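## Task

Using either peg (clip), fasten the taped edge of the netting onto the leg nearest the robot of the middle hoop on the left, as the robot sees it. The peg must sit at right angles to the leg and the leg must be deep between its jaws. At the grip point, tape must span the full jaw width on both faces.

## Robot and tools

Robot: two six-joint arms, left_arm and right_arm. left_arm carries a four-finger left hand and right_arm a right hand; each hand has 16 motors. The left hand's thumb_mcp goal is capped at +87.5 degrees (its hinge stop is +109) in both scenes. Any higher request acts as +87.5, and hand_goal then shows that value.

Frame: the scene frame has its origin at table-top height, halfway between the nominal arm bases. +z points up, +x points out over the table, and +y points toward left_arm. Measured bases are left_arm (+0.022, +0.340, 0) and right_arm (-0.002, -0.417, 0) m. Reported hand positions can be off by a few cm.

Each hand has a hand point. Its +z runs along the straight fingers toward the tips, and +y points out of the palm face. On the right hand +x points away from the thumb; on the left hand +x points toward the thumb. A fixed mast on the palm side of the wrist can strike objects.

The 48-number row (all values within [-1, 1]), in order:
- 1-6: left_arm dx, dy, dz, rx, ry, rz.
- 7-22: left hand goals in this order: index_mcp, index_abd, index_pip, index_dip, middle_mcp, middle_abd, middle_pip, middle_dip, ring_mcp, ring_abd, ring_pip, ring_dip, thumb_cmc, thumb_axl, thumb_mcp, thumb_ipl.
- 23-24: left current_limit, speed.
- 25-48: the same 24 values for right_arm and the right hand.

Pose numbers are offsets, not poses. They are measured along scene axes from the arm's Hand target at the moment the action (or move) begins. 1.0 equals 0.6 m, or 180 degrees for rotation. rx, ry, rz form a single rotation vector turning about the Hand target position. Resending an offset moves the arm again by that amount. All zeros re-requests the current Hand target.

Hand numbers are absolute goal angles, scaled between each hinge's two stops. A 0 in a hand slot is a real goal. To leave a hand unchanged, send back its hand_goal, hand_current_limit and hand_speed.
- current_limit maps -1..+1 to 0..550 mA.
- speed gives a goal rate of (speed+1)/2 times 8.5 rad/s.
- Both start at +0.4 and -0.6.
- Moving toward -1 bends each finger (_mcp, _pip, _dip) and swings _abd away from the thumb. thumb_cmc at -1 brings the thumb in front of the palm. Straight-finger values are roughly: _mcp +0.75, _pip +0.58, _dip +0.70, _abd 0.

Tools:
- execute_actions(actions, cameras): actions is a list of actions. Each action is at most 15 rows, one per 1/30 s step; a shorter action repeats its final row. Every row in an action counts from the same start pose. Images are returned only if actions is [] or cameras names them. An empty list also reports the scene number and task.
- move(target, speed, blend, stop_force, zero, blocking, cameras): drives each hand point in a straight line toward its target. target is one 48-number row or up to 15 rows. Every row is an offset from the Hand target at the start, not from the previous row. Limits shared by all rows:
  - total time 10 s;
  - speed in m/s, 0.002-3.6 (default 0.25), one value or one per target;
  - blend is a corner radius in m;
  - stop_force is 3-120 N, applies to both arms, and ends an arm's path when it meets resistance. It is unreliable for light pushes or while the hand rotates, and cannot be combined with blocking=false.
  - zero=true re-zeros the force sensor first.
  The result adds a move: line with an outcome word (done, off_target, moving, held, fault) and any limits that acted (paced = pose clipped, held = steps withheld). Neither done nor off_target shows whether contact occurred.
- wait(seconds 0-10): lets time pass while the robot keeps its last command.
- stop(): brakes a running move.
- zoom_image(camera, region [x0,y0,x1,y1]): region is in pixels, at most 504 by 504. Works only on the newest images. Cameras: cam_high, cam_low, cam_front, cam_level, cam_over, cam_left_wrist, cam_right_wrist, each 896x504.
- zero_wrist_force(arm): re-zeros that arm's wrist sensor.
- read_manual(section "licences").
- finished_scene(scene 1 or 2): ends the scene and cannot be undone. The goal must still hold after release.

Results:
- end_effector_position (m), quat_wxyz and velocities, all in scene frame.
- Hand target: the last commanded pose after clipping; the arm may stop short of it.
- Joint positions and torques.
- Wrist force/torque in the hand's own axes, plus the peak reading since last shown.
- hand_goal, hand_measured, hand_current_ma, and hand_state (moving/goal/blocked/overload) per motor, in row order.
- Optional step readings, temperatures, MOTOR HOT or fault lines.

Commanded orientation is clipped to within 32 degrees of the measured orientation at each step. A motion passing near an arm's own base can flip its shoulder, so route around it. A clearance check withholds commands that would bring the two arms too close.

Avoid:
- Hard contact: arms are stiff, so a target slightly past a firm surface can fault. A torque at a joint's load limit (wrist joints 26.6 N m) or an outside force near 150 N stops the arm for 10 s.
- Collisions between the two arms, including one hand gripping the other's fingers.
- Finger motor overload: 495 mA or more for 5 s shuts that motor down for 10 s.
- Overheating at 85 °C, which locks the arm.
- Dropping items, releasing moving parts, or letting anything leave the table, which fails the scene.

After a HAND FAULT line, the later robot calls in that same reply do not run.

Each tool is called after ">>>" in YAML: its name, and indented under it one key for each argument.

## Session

>>> execute_actions:
  actions: []
  cameras: ["all"]

>>> zoom_image:
  camera: "cam_level"
  region: [0, 200, 450, 400]

>>> zoom_image:
  camera: "cam_level"
  region: [446, 200, 896, 400]

>>> zoom_image:
  camera: "cam_over"
  region: [140, 150, 440, 320]

Scene clock: 0.00 s.
left_arm: end_effector_position=(+0.7547, +0.6931, +0.1914) hand_goal=(+0.754, +0.000, +0.576, +0.696, +0.754, +0.000, +0.576, +0.696, +0.754, +0.000, +0.576, +0.696, +0.714, +0.678, +0.226, +0.168) hand_measured=(+0.754, +0.000, +0.576, +0.696, +0.754, +0.000, +0.576, +0.696, +0.754, +0.000, +0.576, +0.696, +0.714, +0.678, +0.226, +0.168) hand_current_ma=(+0, +0, +0, +0, +0, +0, +0, +0, +0, +0, +0, +0, +0, +0, +0, +0) hand_state=(goal, goal, goal, goal, goal, goal, goal, goal, goal, goal, goal, goal, goal, goal, goal, goal) hand_current_limit=0.40 hand_speed=-0.60 end_effector_quat_wxyz=(+0.179, +0.583, +0.756, +0.238) | right_arm: end_effector_position=(+0.4214, -0.5035, +0.3037) hand_goal=(+0.754, +0.000, +0.576, +0.696, +0.754, +0.000, +0.576, +0.696, +0.754, +0.000, +0.576, +0.696, +0.714, +0.678, +0.226, +0.168) hand_measured=(+0.754, +0.000, +0.576, +0.696, +0.754, +0.000, +0.576, +0.696, +0.754, +0.000, +0.576, +0.696, +0.714, +0.678, +0.226, +0.168) hand_current_ma=(+0, +0, +0, +0, +0, +0, +0, +0, +0, +0, +0, +0, +0, +0, +0, +0) hand_state=(goal, goal, goal, goal, goal, goal, goal, goal, goal, goal, goal, goal, goal, goal, goal, goal) hand_current_limit=0.40 hand_speed=-0.60 end_effector_quat_wxyz=(+0.088, -0.650, +0.726, -0.207)
Joint positions: left_arm=[3.83 -2.095 -1.743 -0.311 1.334 0.367] | right_arm=[-0.518 -1.771 1.961 -2.213 -1.54 2.753]
Joint velocities: within noise
Joint torques (N m): no reading
Motor temperatures (°C): left_arm=[25 26 29 33 36 34] | right_arm=[26 30 28 35 35 29]
Wrist force (N): no reading
Wrist torque (N m): no reading
Wrist force, peak (N): no reading
Hand target: left_arm +0.7547, +0.6931, +0.1914; +0.179, +0.583, +0.756, +0.238 | right_arm +0.4214, -0.5035, +0.3037; +0.088, -0.650, +0.726, -0.207

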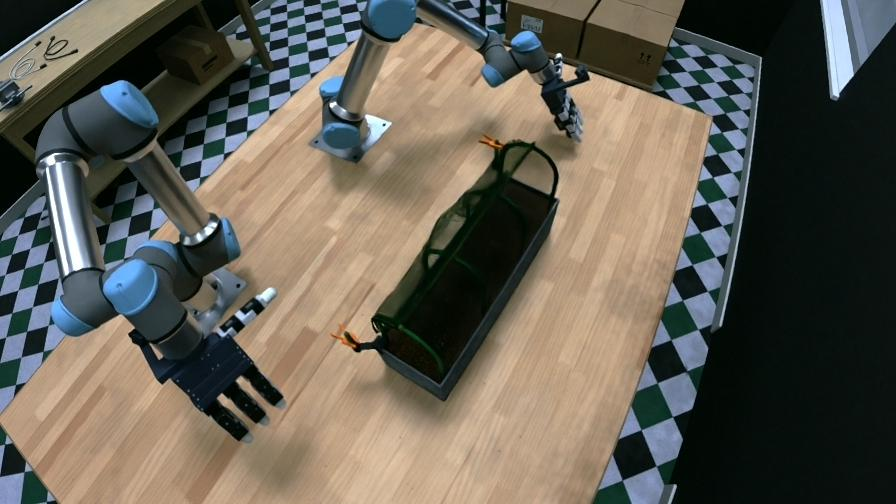

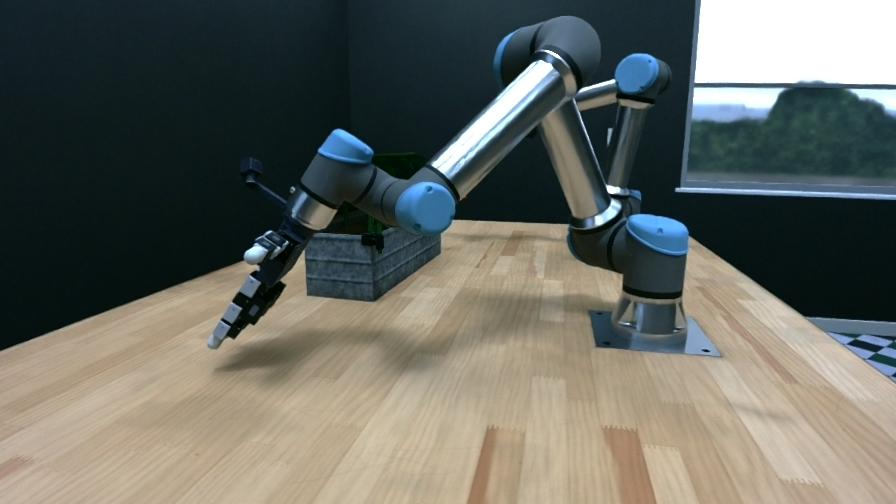

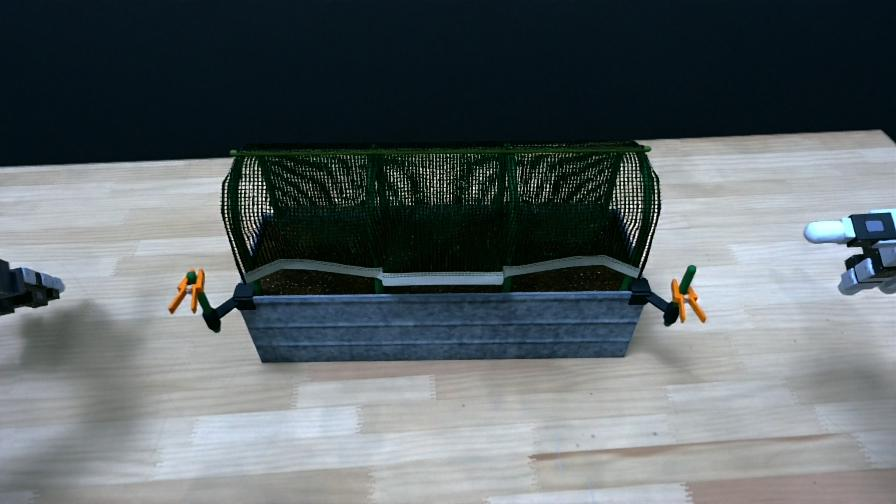

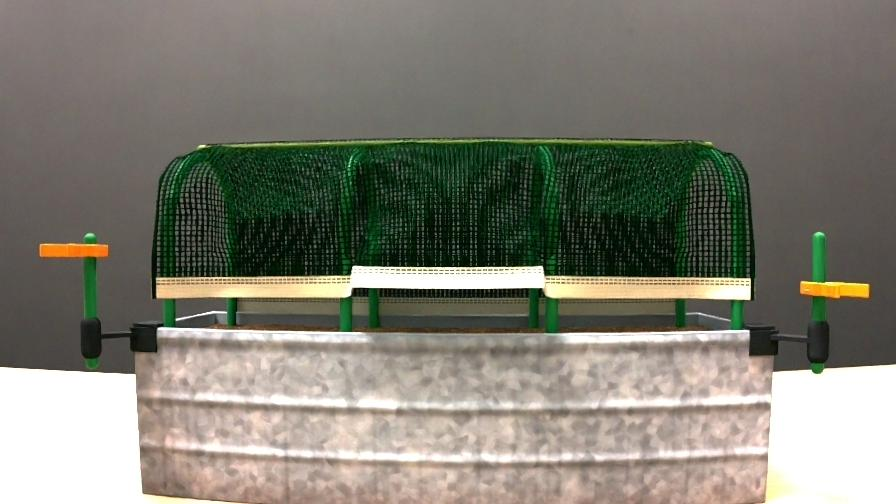

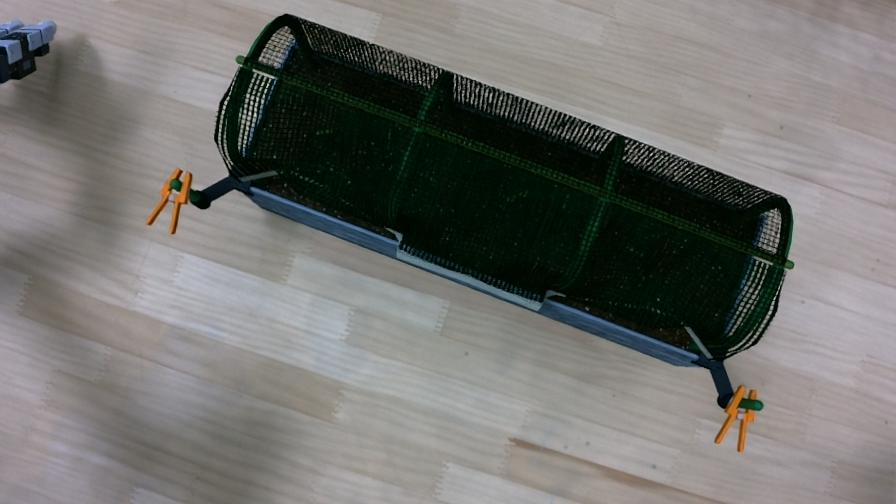

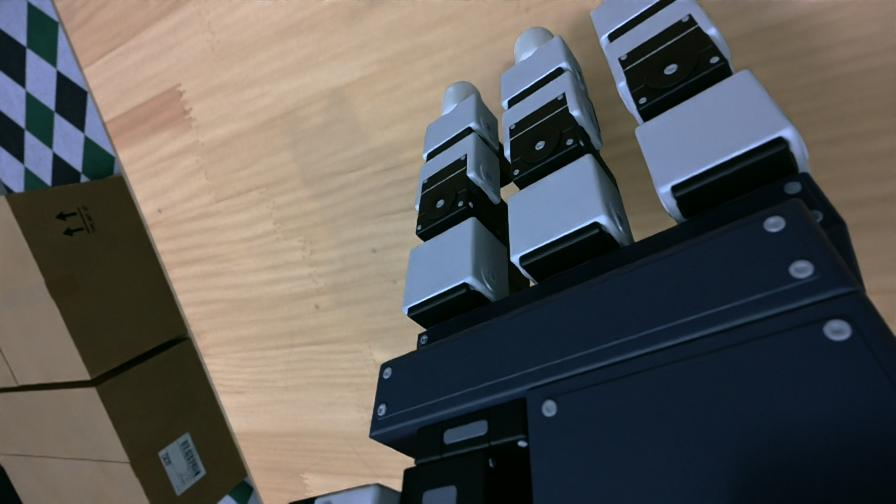

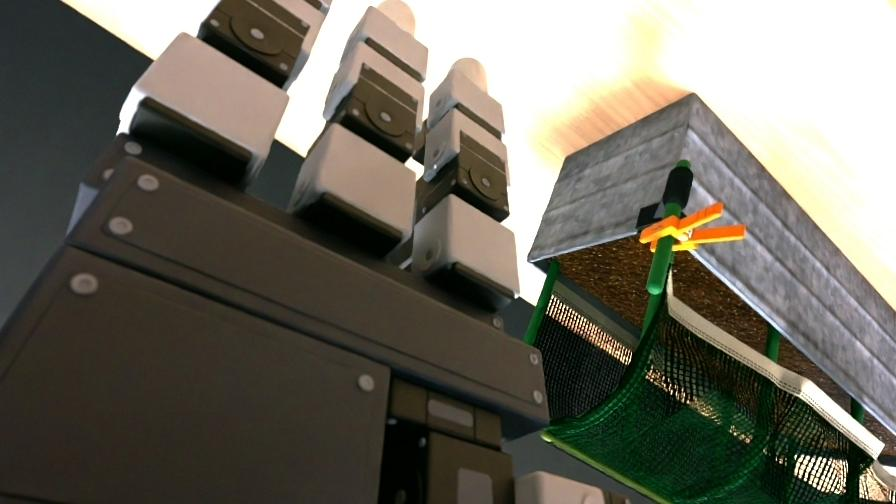

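Scaled by 1.120.

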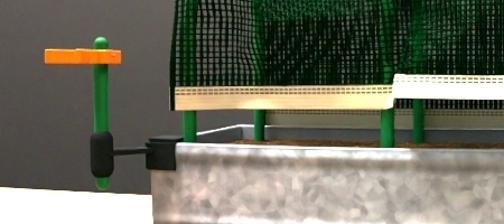

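Scaled by 1.120.

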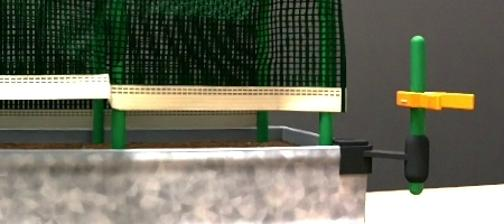

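Scaled by 1.680.

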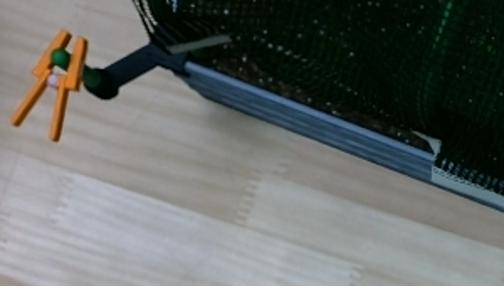

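>>> move:
  target:
    - [-0.05,0.0,0.38,0,0,0,1,0.8,1,1,1,-0.58,1,1,1,-1,1,1,0.714,0.678,0.226,0.168,0.6,-0.7,0,0,0,0,0,0,0.754,0,0.576,0.696,0.754,0,0.576,0.696,0.754,0,0.576,0.696,0.714,0.678,0.226,0.168,0.4,-0.6]
    - [-0.5,-0.3,0.36,-0.0242,0.169,-0.08,1,0.8,1,1,1,-0.58,1,1,1,-1,1,1,0.714,0.678,0.226,0.168,0.6,-0.7,0,0,0,0,0,0,0.754,0,0.576,0.696,0.754,0,0.576,0.696,0.754,0,0.576,0.696,0.714,0.678,0.226,0.168,0.4,-0.6]
    - [-0.4,-0.62,0.18,-0.0242,0.169,-0.08,1,0.8,1,1,1,-0.58,1,1,1,-1,1,1,0.714,0.678,0.226,0.168,0.6,-0.7,0,0,0,0,0,0,0.754,0,0.576,0.696,0.754,0,0.576,0.696,0.754,0,0.576,0.696,0.714,0.678,0.226,0.168,0.4,-0.6]
  speed: 0.35
  blend: [0.08,0.08,0]
  cameras: ["cam_level", "cam_over", "cam_left_wrist", "cam_front"]

>>> zoom_image:
  camera: "cam_over"
  region: [120, 150, 240, 250]

>>> zoom_image:
  camera: "cam_left_wrist"
  region: [300, 0, 620, 230]

Scene clock: 110.40 s.
left_arm: end_effector_position=(+0.5147, +0.3212, +0.2994) hand_goal=(+1.000, +0.800, +1.000, +1.000, +1.000, -0.580, +1.000, +1.000, +1.000, -1.000, +1.000, +1.000, +0.714, +0.678, +0.226, +0.168) hand_measured=(+0.998, +0.792, +0.996, +0.998, +0.996, -0.566, +0.996, +0.996, +0.998, -0.992, +0.996, +0.996, +0.716, +0.678, +0.224, +0.168) hand_current_ma=(-3, -11, -4, -3, -4, +21, -5, -3, -3, +11, -4, -4, +3, -1, -5, +0) hand_state=(goal, goal, goal, goal, goal, goal, goal, goal, goal, goal, goal, goal, goal, goal, goal, goal) hand_current_limit=0.60 hand_speed=-0.70 end_effector_quat_wxyz=(+0.025, +0.707, +0.706, +0.024) | right_arm: end_effector_position=(+0.4214, -0.5035, +0.3037) hand_goal=(+0.754, +0.000, +0.576, +0.696, +0.754, +0.000, +0.576, +0.696, +0.754, +0.000, +0.576, +0.696, +0.714, +0.678, +0.226, +0.168) hand_measured=(+0.752, +0.000, +0.576, +0.696, +0.750, +0.000, +0.576, +0.696, +0.752, +0.000, +0.576, +0.696, +0.712, +0.678, +0.224, +0.168) hand_current_ma=(-2, +0, +0, +0, -2, +0, +0, +0, -2, +0, +0, +0, +0, +0, -1, +0) hand_state=(goal, goal, goal, goal, goal, goal, goal, goal, goal, goal, goal, goal, goal, goal, goal, goal) hand_current_limit=0.40 hand_speed=-0.60 end_effector_quat_wxyz=(+0.088, -0.650, +0.726, -0.207)
Joint positions: left_arm=[3.378 -1.293 -1.99 -1.361 1.553 0.24] | right_arm=[-0.518 -1.771 1.961 -2.213 -1.54 2.753]
Joint torques (N m): left_arm=[-9.2 15.7 20.4 4.47 -1.34 -2.4] | right_arm=[1.13 -16.43 -25.83 -3.01 0.34 -0.13]
Wrist force (N): left_arm=[-0.2 0.7 0.1] | right_arm=[-0.1 0.0 -0.1]
Wrist torque (N m): left_arm=[-0.09 0.01 -0.09] | right_arm=[0.00 0.01 -0.01]
Wrist force, peak (N): left_arm=[-2.5 1.0 1.6] | right_arm=[-0.3 -0.6 0.1]
Hand target: left_arm +0.5147, +0.3211, +0.2994; +0.025, +0.707, +0.706, +0.024 | right_arm +0.4214, -0.5035, +0.3037; +0.088, -0.650, +0.726, -0.207
Off the commanded pose: left_arm 0.000 m, 0 deg | right_arm 0.000 m, 0 deg.
move: done
Images, in order (width x height): cam_front 896x504, cam_level 896x504, cam_over 896x504, cam_left_wrist 896x504.

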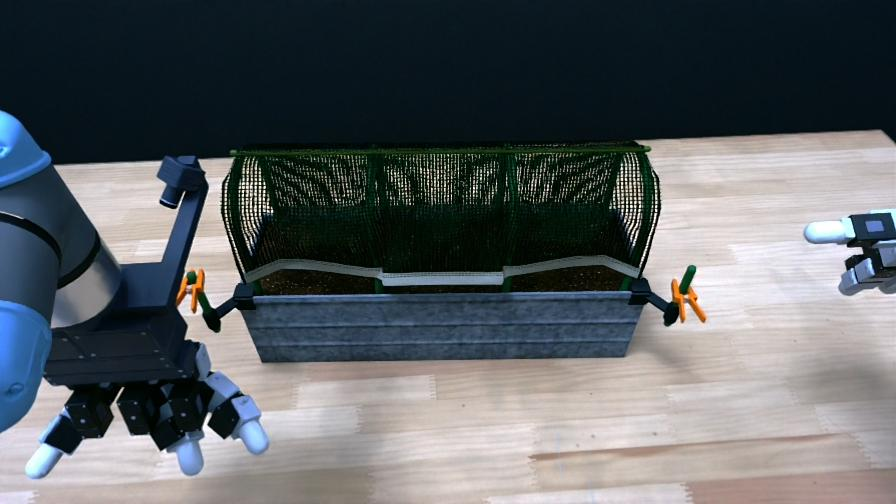

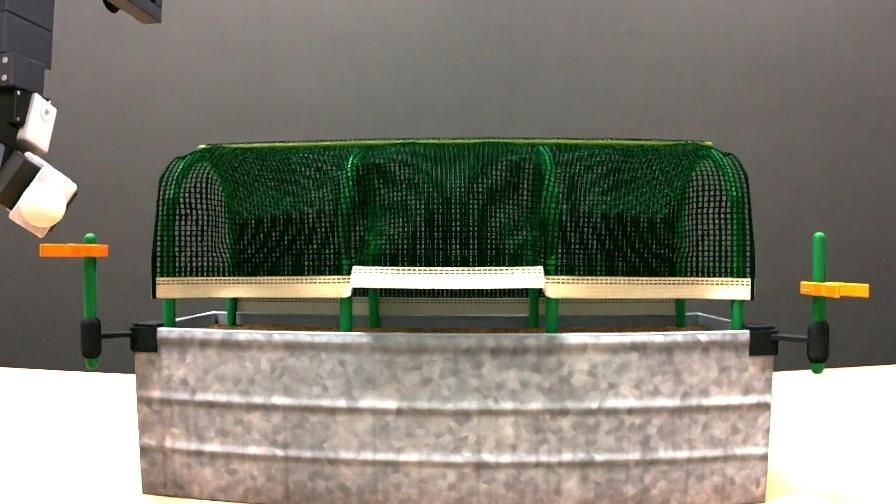

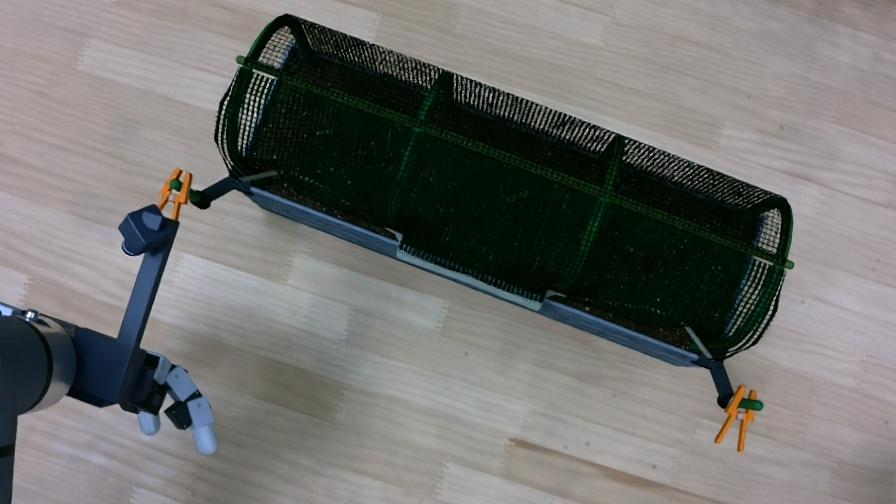

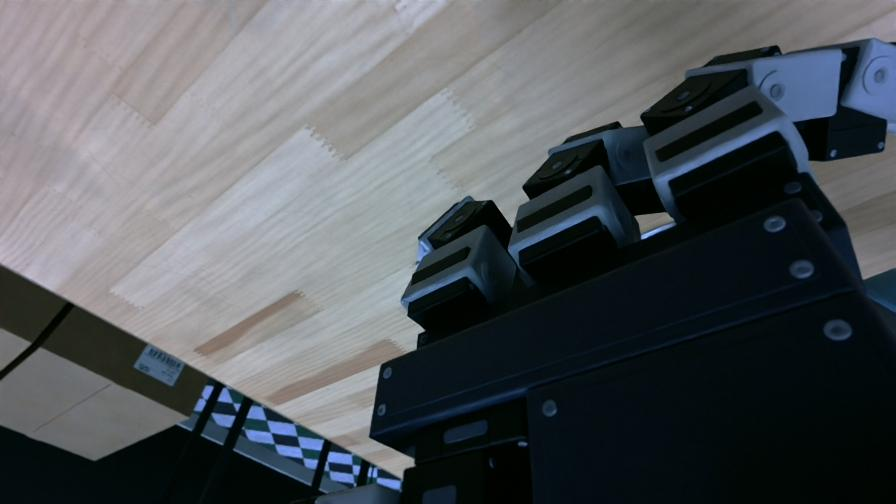

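Scaled by 4.200.

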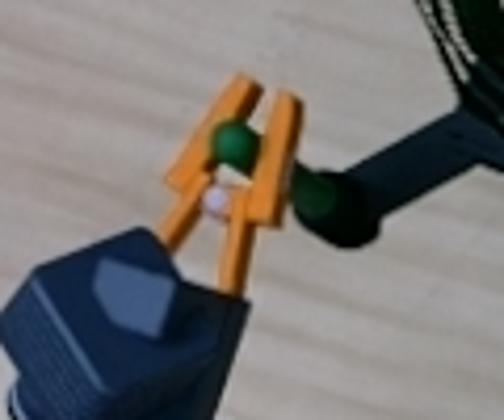

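Scaled by 1.575.

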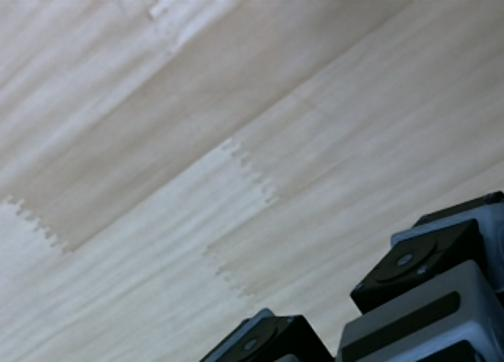

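>>> move:
  target: [0.083,0.0,-0.0213,0,0,0,1,0.8,1,1,1,-0.58,1,1,1,-1,1,1,0.714,0.678,0.226,0.168,0.6,-0.7,0,0,0,0,0,0,0.754,0,0.576,0.696,0.754,0,0.576,0.696,0.754,0,0.576,0.696,0.714,0.678,0.226,0.168,0.4,-0.6]
  speed: 0.15
  cameras: ["cam_level", "cam_over", "cam_left_wrist"]

>>> zoom_image:
  camera: "cam_left_wrist"
  region: [300, 0, 620, 230]

>>> zoom_image:
  camera: "cam_level"
  region: [0, 180, 200, 340]

>>> zoom_image:
  camera: "cam_over"
  region: [90, 130, 250, 260]

Scene clock: 131.47 s.
left_arm: end_effector_position=(+0.5645, +0.3210, +0.2866) hand_goal=(+1.000, +0.800, +1.000, +1.000, +1.000, -0.580, +1.000, +1.000, +1.000, -1.000, +1.000, +1.000, +0.714, +0.678, +0.226, +0.168) hand_measured=(+0.998, +0.792, +0.996, +0.998, +0.996, -0.566, +0.996, +0.996, +0.998, -0.992, +0.996, +0.996, +0.716, +0.678, +0.224, +0.168) hand_current_ma=(-3, -11, -4, -3, -4, +21, -5, -3, -3, +11, -4, -4, +2, -1, -5, +0) hand_state=(goal, goal, goal, goal, goal, goal, goal, goal, goal, goal, goal, goal, goal, goal, goal, goal) hand_current_limit=0.60 hand_speed=-0.70 end_effector_quat_wxyz=(+0.025, +0.707, +0.706, +0.024) | right_arm: end_effector_position=(+0.4214, -0.5035, +0.3037) hand_goal=(+0.754, +0.000, +0.576, +0.696, +0.754, +0.000, +0.576, +0.696, +0.754, +0.000, +0.576, +0.696, +0.714, +0.678, +0.226, +0.168) hand_measured=(+0.752, +0.000, +0.576, +0.696, +0.750, +0.000, +0.576, +0.696, +0.752, +0.000, +0.576, +0.696, +0.712, +0.678, +0.224, +0.168) hand_current_ma=(-2, +0, +0, +0, -2, +0, +0, +0, -2, +0, +0, +0, +0, +0, -1, +0) hand_state=(goal, goal, goal, goal, goal, goal, goal, goal, goal, goal, goal, goal, goal, goal, goal, goal) hand_current_limit=0.40 hand_speed=-0.60 end_effector_quat_wxyz=(+0.088, -0.650, +0.726, -0.207)
Joint positions: left_arm=[3.349 -1.43 -1.919 -1.296 1.555 0.212] | right_arm=[-0.518 -1.771 1.961 -2.213 -1.54 2.753]
Joint torques (N m): left_arm=[11.31 17.52 23.91 1.16 0.32 1.89] | right_arm=[0.05 -17.55 -26.68 -2.71 0.48 -0.17]
Wrist force (N): left_arm=[-0.3 0.8 -0.1] | right_arm=[-0.2 -0.3 0.3]
Wrist torque (N m): left_arm=[-0.10 0.01 -0.05] | right_arm=[-0.07 0.03 -0.02]
Wrist force, peak (N): left_arm=[-0.2 2.1 0.5] | right_arm=[0.0 -0.8 -0.3]
Hand target: left_arm +0.5645, +0.3211, +0.2866; +0.025, +0.707, +0.706, +0.024 | right_arm +0.4214, -0.5035, +0.3037; +0.088, -0.650, +0.726, -0.207
Off the commanded pose: left_arm 0.000 m, 0 deg | right_arm 0.000 m, 0 deg.
move: done
Images, in order (width x height): cam_level 896x504, cam_over 896x504, cam_left_wrist 896x504.

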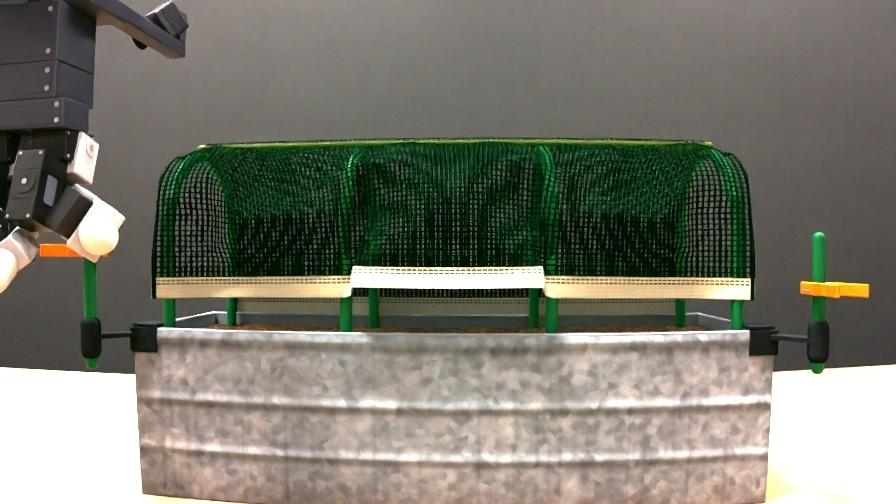

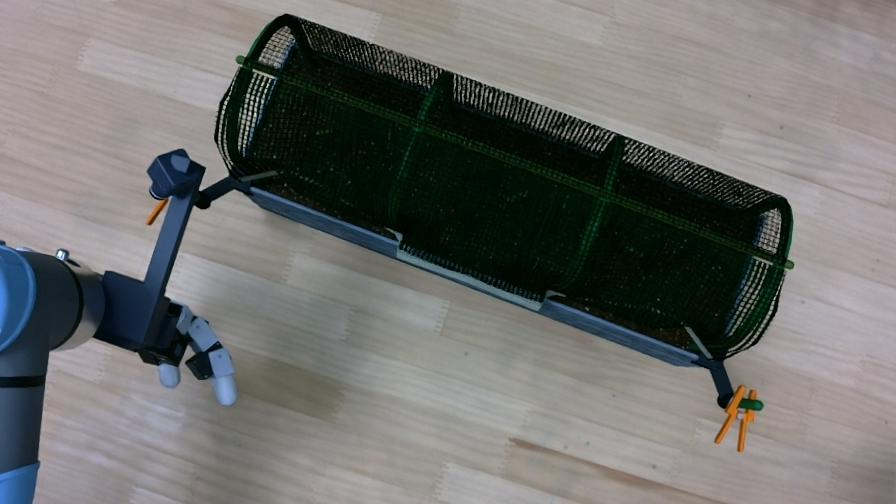

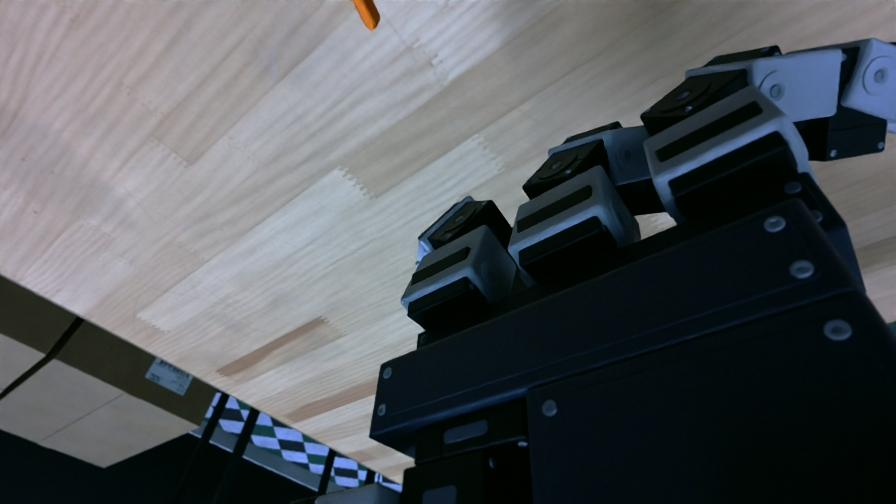

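Scaled by 1.575.

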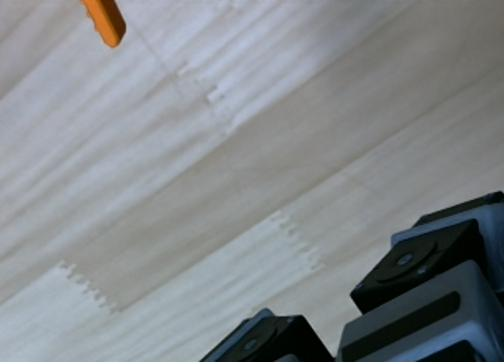

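Scaled by 2.520.

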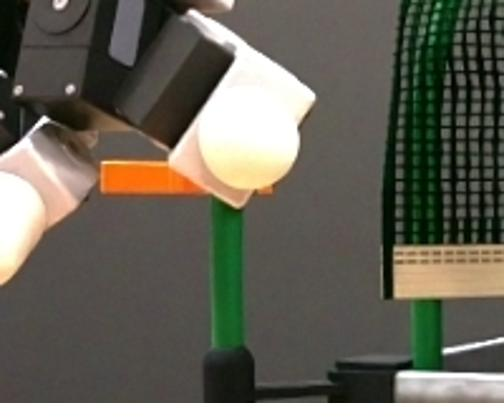

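Scaled by 3.150.

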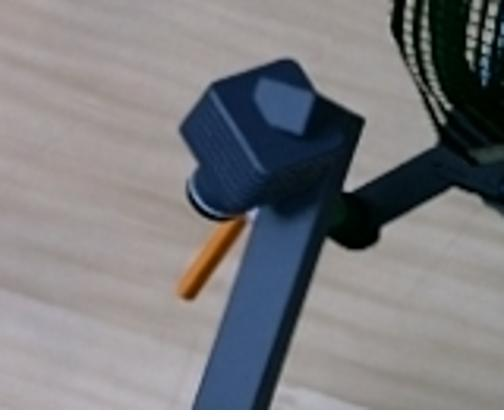

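>>> move:
  target: [0.0245,-0.0057,0.0,0,0,-0.05,1,0.8,1,1,1,-0.58,1,1,1,-1,1,1,0.714,0.678,0.226,0.168,0.6,-0.7,0,0,0,0,0,0,0.754,0,0.576,0.696,0.754,0,0.576,0.696,0.754,0,0.576,0.696,0.714,0.678,0.226,0.168,0.4,-0.6]
  speed: 0.1
  cameras: ["cam_level", "cam_over", "cam_left_wrist"]

>>> zoom_image:
  camera: "cam_left_wrist"
  region: [300, 0, 620, 230]

>>> zoom_image:
  camera: "cam_level"
  region: [0, 180, 200, 340]

>>> zoom_image:
  camera: "cam_over"
  region: [90, 130, 250, 260]

Scene clock: 206.23 s.
left_arm: end_effector_position=(+0.5792, +0.3178, +0.2865) hand_goal=(+1.000, +0.800, +1.000, +1.000, +1.000, -0.580, +1.000, +1.000, +1.000, -1.000, +1.000, +1.000, +0.714, +0.678, +0.226, +0.168) hand_measured=(+0.998, +0.792, +0.996, +0.998, +0.996, -0.566, +0.996, +0.996, +0.998, -0.992, +0.996, +0.996, +0.716, +0.678, +0.224, +0.168) hand_current_ma=(-3, -11, -4, -3, -4, +21, -5, -3, -3, +11, -4, -4, +2, -1, -5, +0) hand_state=(goal, goal, goal, goal, goal, goal, goal, goal, goal, goal, goal, goal, goal, goal, goal, goal) hand_current_limit=0.60 hand_speed=-0.70 end_effector_quat_wxyz=(+0.027, +0.760, +0.649, +0.022) | right_arm: end_effector_position=(+0.4214, -0.5035, +0.3037) hand_goal=(+0.754, +0.000, +0.576, +0.696, +0.754, +0.000, +0.576, +0.696, +0.754, +0.000, +0.576, +0.696, +0.714, +0.678, +0.226, +0.168) hand_measured=(+0.752, +0.000, +0.576, +0.696, +0.750, +0.000, +0.576, +0.696, +0.752, +0.000, +0.576, +0.696, +0.712, +0.678, +0.224, +0.168) hand_current_ma=(-2, +0, +0, +0, -2, +0, +0, +0, -2, +0, +0, +0, +0, +0, -1, +0) hand_state=(goal, goal, goal, goal, goal, goal, goal, goal, goal, goal, goal, goal, goal, goal, goal, goal) hand_current_limit=0.40 hand_speed=-0.60 end_effector_quat_wxyz=(+0.088, -0.650, +0.726, -0.207)
Joint positions: left_arm=[3.372 -1.459 -1.893 -1.297 1.543 0.391] | right_arm=[-0.518 -1.771 1.961 -2.213 -1.54 2.753]
Joint torques (N m): left_arm=[-7.64 32.93 18.31 0.91 0.94 -1.42] | right_arm=[-0.43 -16.19 -24.76 -2.92 0.26 0.05]
Wrist force (N): left_arm=[-0.2 0.7 -0.1] | right_arm=[0.0 -0.3 0.1]
Wrist torque (N m): left_arm=[-0.12 -0.01 -0.05] | right_arm=[-0.05 -0.01 0.00]
Wrist force, peak (N): left_arm=[-0.3 0.9 -0.1] | right_arm=[-0.2 -0.7 -0.4]
Hand target: left_arm +0.5792, +0.3177, +0.2866; +0.027, +0.760, +0.649, +0.022 | right_arm +0.4214, -0.5035, +0.3037; +0.088, -0.650, +0.726, -0.207
Off the commanded pose: left_arm 0.000 m, 0 deg | right_arm 0.000 m, 0 deg.
move: done
Images, in order (width x height): cam_level 896x504, cam_over 896x504, cam_left_wrist 896x504.

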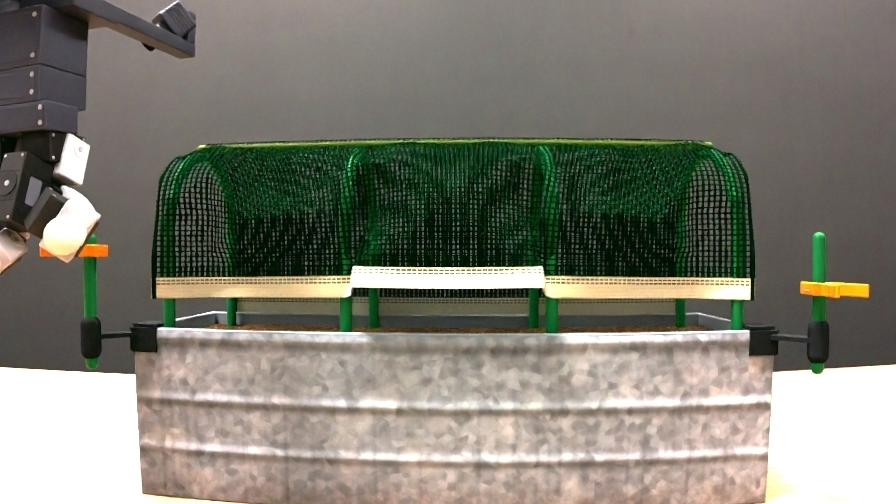

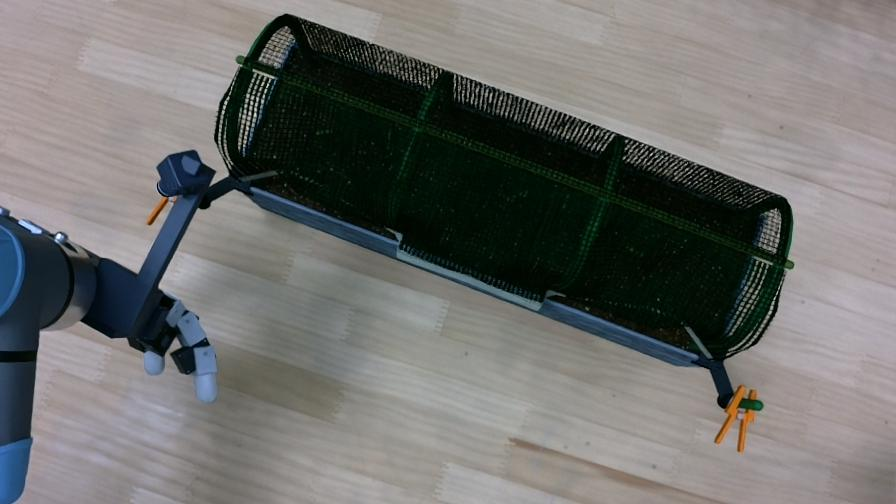

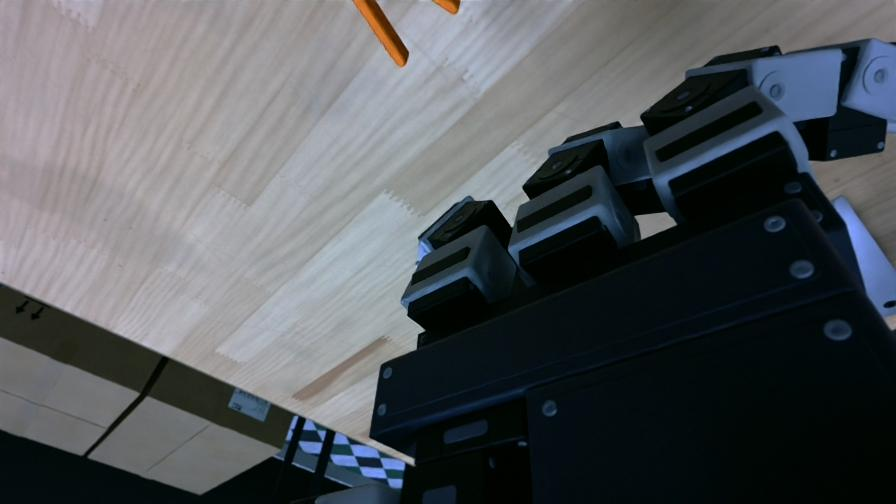

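Scaled by 1.575.

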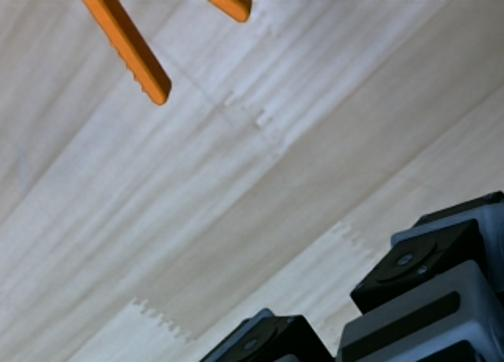

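Scaled by 2.520.

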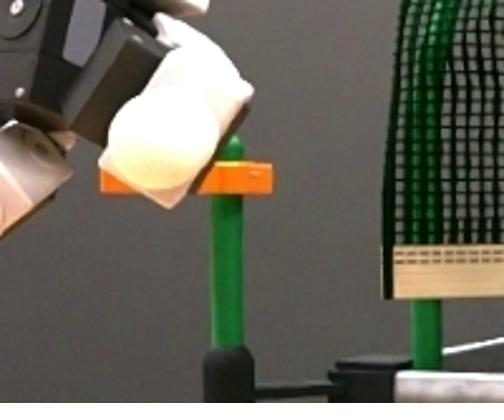

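Scaled by 3.150.

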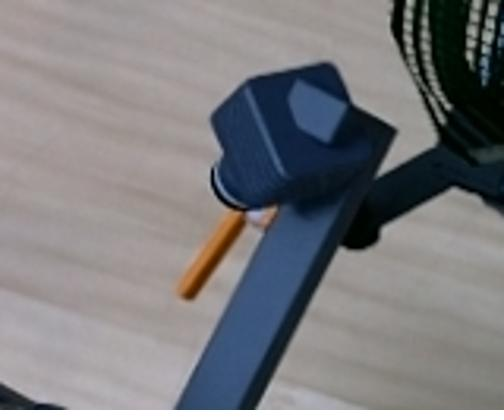

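>>> move:
  target: [0.083,-0.0088,-0.0025,0,0,0,1,0.8,1,1,1,-0.58,1,1,1,-1,1,1,0.714,0.678,0.226,0.168,0.6,-0.7,0,0,0,0,0,0,0.754,0,0.576,0.696,0.754,0,0.576,0.696,0.754,0,0.576,0.696,0.714,0.678,0.226,0.168,0.4,-0.6]
  speed: 0.06
  stop_force: 8
  cameras: ["cam_level", "cam_over", "cam_left_wrist"]

>>> zoom_image:
  camera: "cam_left_wrist"
  region: [340, 30, 620, 260]

>>> zoom_image:
  camera: "cam_level"
  region: [0, 160, 180, 300]

>>> zoom_image:
  camera: "cam_over"
  region: [90, 130, 250, 260]

Scene clock: 276.00 s.
left_arm: end_effector_position=(+0.6290, +0.3124, +0.2851) hand_goal=(+1.000, +0.800, +1.000, +1.000, +1.000, -0.580, +1.000, +1.000, +1.000, -1.000, +1.000, +1.000, +0.714, +0.678, +0.226, +0.168) hand_measured=(+0.998, +0.792, +0.996, +0.998, +0.996, -0.566, +0.996, +0.996, +0.998, -0.992, +0.996, +0.996, +0.716, +0.678, +0.224, +0.168) hand_current_ma=(-3, -11, -4, -3, -4, +21, -5, -3, -3, +11, -4, -4, +2, -1, -5, +0) hand_state=(goal, goal, goal, goal, goal, goal, goal, goal, goal, goal, goal, goal, goal, goal, goal, goal) hand_current_limit=0.60 hand_speed=-0.70 end_effector_quat_wxyz=(+0.027, +0.760, +0.649, +0.022) | right_arm: end_effector_position=(+0.4214, -0.5035, +0.3037) hand_goal=(+0.754, +0.000, +0.576, +0.696, +0.754, +0.000, +0.576, +0.696, +0.754, +0.000, +0.576, +0.696, +0.714, +0.678, +0.226, +0.168) hand_measured=(+0.752, +0.000, +0.576, +0.696, +0.750, +0.000, +0.576, +0.696, +0.752, +0.000, +0.576, +0.696, +0.712, +0.678, +0.224, +0.168) hand_current_ma=(-2, +0, +0, +0, -2, +0, +0, +0, -2, +0, +0, +0, +0, +0, -1, +0) hand_state=(goal, goal, goal, goal, goal, goal, goal, goal, goal, goal, goal, goal, goal, goal, goal, goal) hand_current_limit=0.40 hand_speed=-0.60 end_effector_quat_wxyz=(+0.088, -0.650, +0.726, -0.207)
Joint positions: left_arm=[3.337 -1.583 -1.779 -1.285 1.545 0.357] | right_arm=[-0.518 -1.771 1.961 -2.213 -1.54 2.753]
Joint torques (N m): left_arm=[11.42 39.79 27.8 0.52 -0.32 1.84] | right_arm=[0.82 -14.85 -24.7 -2.73 0.22 0.13]
Wrist force (N): left_arm=[-0.2 0.6 0.0] | right_arm=[0.2 -0.2 -0.2]
Wrist torque (N m): left_arm=[-0.12 -0.02 -0.04] | right_arm=[-0.01 -0.02 0.02]
Wrist force, peak (N): left_arm=[-0.1 1.5 0.0] | right_arm=[0.2 -0.7 -0.2]
Hand target: left_arm +0.6290, +0.3124, +0.2851; +0.027, +0.760, +0.649, +0.022 | right_arm +0.4214, -0.5035, +0.3037; +0.088, -0.650, +0.726, -0.207
Off the commanded pose: left_arm 0.000 m, 0 deg | right_arm 0.000 m, 0 deg.
move: done
Images, in order (width x height): cam_level 896x504, cam_over 896x504, cam_left_wrist 896x504.

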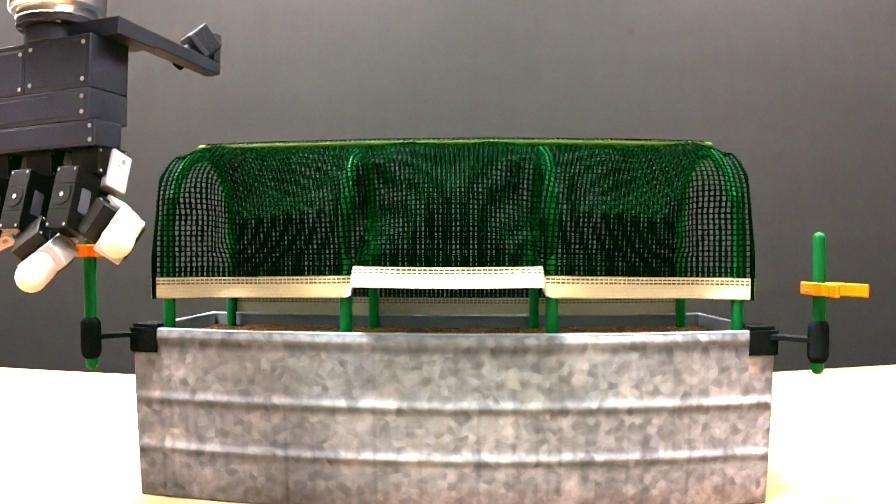

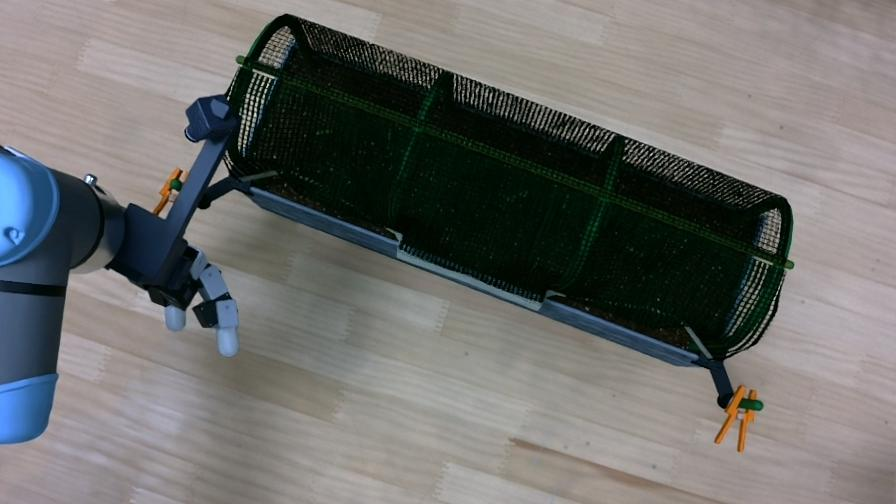

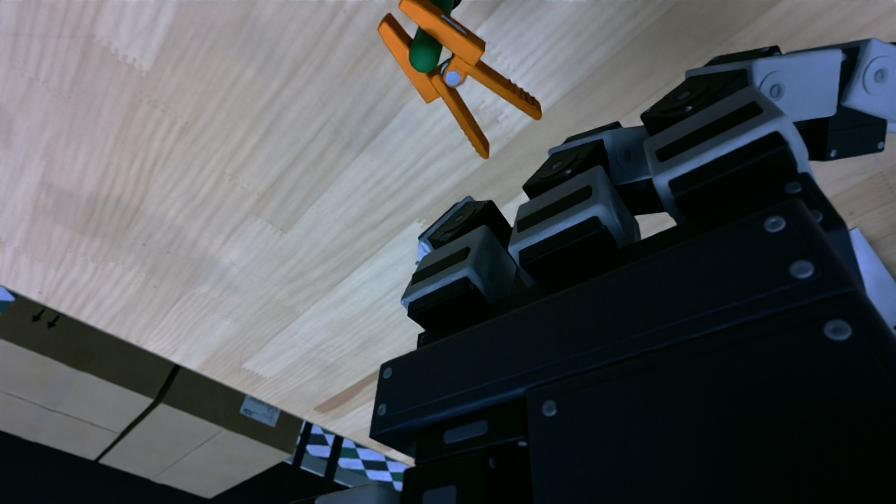

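Scaled by 1.800.

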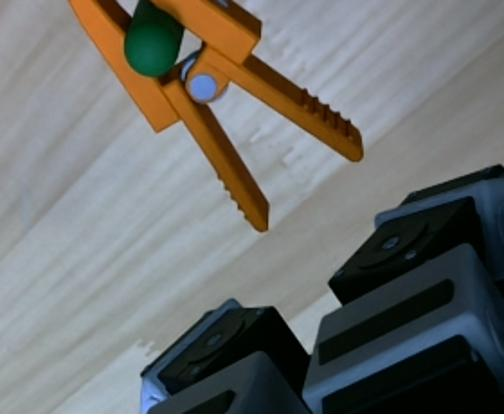

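Scaled by 2.800.

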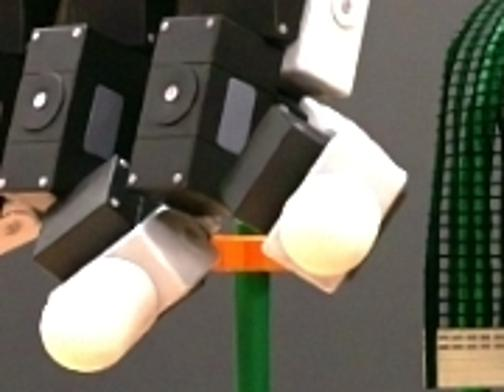

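Scaled by 3.150.

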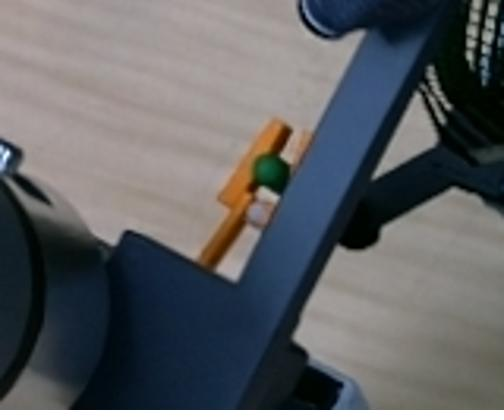

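>>> move:
  target: [0.022,-0.0103,0.0,0,0,0,1,0.8,1,1,1,-0.58,1,1,1,-1,1,1,0.714,0.678,0.226,0.168,0.6,-0.7,0,0,0,0,0,0,0.754,0,0.576,0.696,0.754,0,0.576,0.696,0.754,0,0.576,0.696,0.714,0.678,0.226,0.168,0.4,-0.6]
  speed: 0.04
  stop_force: 6
  cameras: ["cam_level", "cam_over", "cam_left_wrist"]

>>> zoom_image:
  camera: "cam_left_wrist"
  region: [360, 30, 600, 230]

>>> zoom_image:
  camera: "cam_level"
  region: [0, 160, 180, 300]

Scene clock: 303.80 s.
left_arm: end_effector_position=(+0.6422, +0.3062, +0.2851) hand_goal=(+1.000, +0.800, +1.000, +1.000, +1.000, -0.580, +1.000, +1.000, +1.000, -1.000, +1.000, +1.000, +0.714, +0.678, +0.226, +0.168) hand_measured=(+0.998, +0.792, +0.996, +0.998, +0.996, -0.566, +0.996, +0.996, +0.998, -0.992, +0.996, +0.996, +0.716, +0.678, +0.224, +0.168) hand_current_ma=(-3, -11, -4, -3, -4, +21, -5, -3, -3, +11, -4, -4, +2, -1, -5, +0) hand_state=(goal, goal, goal, goal, goal, goal, goal, goal, goal, goal, goal, goal, goal, goal, goal, goal) hand_current_limit=0.60 hand_speed=-0.70 end_effector_quat_wxyz=(+0.027, +0.760, +0.649, +0.022) | right_arm: end_effector_position=(+0.4214, -0.5035, +0.3037) hand_goal=(+0.754, +0.000, +0.576, +0.696, +0.754, +0.000, +0.576, +0.696, +0.754, +0.000, +0.576, +0.696, +0.714, +0.678, +0.226, +0.168) hand_measured=(+0.752, +0.000, +0.576, +0.696, +0.750, +0.000, +0.576, +0.696, +0.752, +0.000, +0.576, +0.696, +0.712, +0.678, +0.224, +0.168) hand_current_ma=(-2, +0, +0, +0, -2, +0, +0, +0, -2, +0, +0, +0, +0, +0, -1, +0) hand_state=(goal, goal, goal, goal, goal, goal, goal, goal, goal, goal, goal, goal, goal, goal, goal, goal) hand_current_limit=0.40 hand_speed=-0.60 end_effector_quat_wxyz=(+0.088, -0.650, +0.726, -0.207)
Joint positions: left_arm=[3.32 -1.616 -1.745 -1.285 1.546 0.339] | right_arm=[-0.518 -1.771 1.961 -2.213 -1.54 2.753]
Joint torques (N m): left_arm=[11.78 40.74 17.74 1.99 -0.36 1.86] | right_arm=[0.65 -16.5 -25.63 -2.79 0.61 0.01]
Wrist force (N): left_arm=[-0.1 0.8 -0.1] | right_arm=[0.0 -0.5 -0.1]
Wrist torque (N m): left_arm=[-0.08 -0.02 -0.04] | right_arm=[-0.06 -0.01 0.00]
Wrist force, peak (N): left_arm=[-0.3 1.2 0.0] | right_arm=[-0.4 -0.8 0.0]
Hand target: left_arm +0.6422, +0.3062, +0.2851; +0.027, +0.760, +0.649, +0.022 | right_arm +0.4214, -0.5035, +0.3037; +0.088, -0.650, +0.726, -0.207
Off the commanded pose: left_arm 0.000 m, 0 deg | right_arm 0.000 m, 0 deg.
move: done
Images, in order (width x height): cam_level 896x504, cam_over 896x504, cam_left_wrist 896x504.

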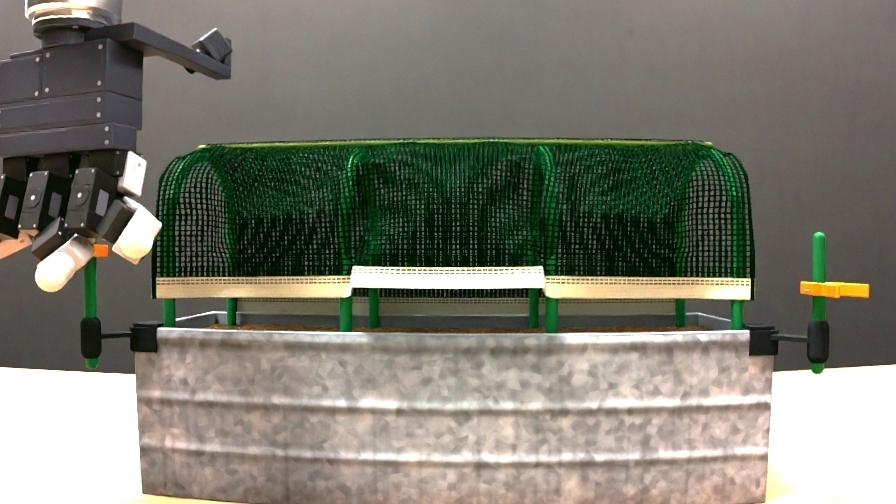

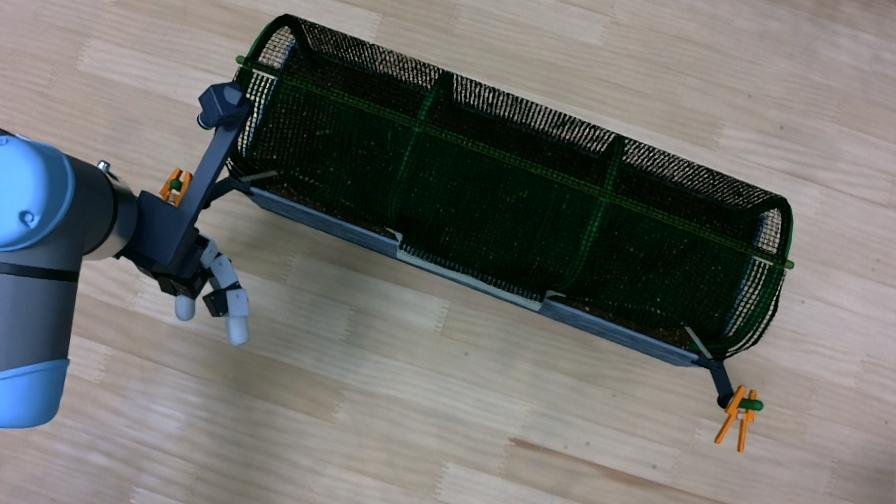

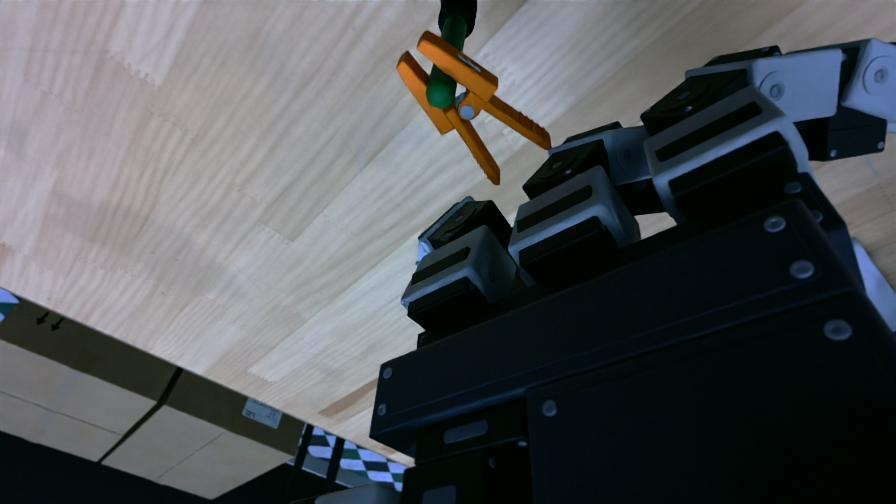

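Scaled by 2.100.

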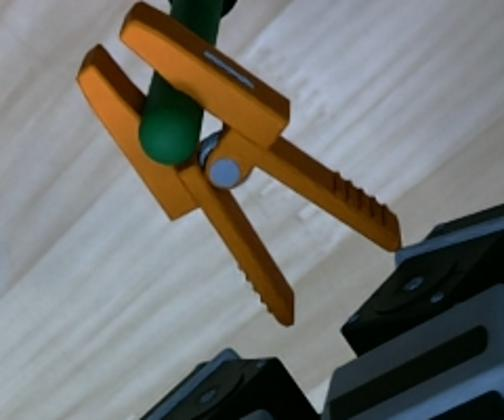

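Scaled by 2.800.

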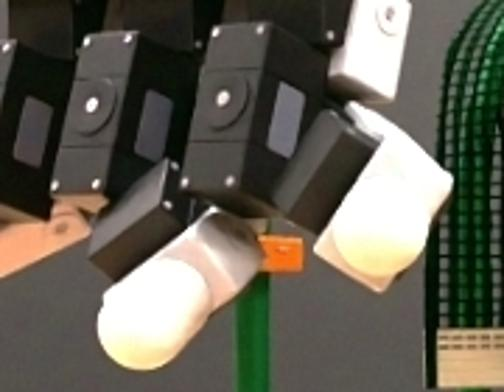

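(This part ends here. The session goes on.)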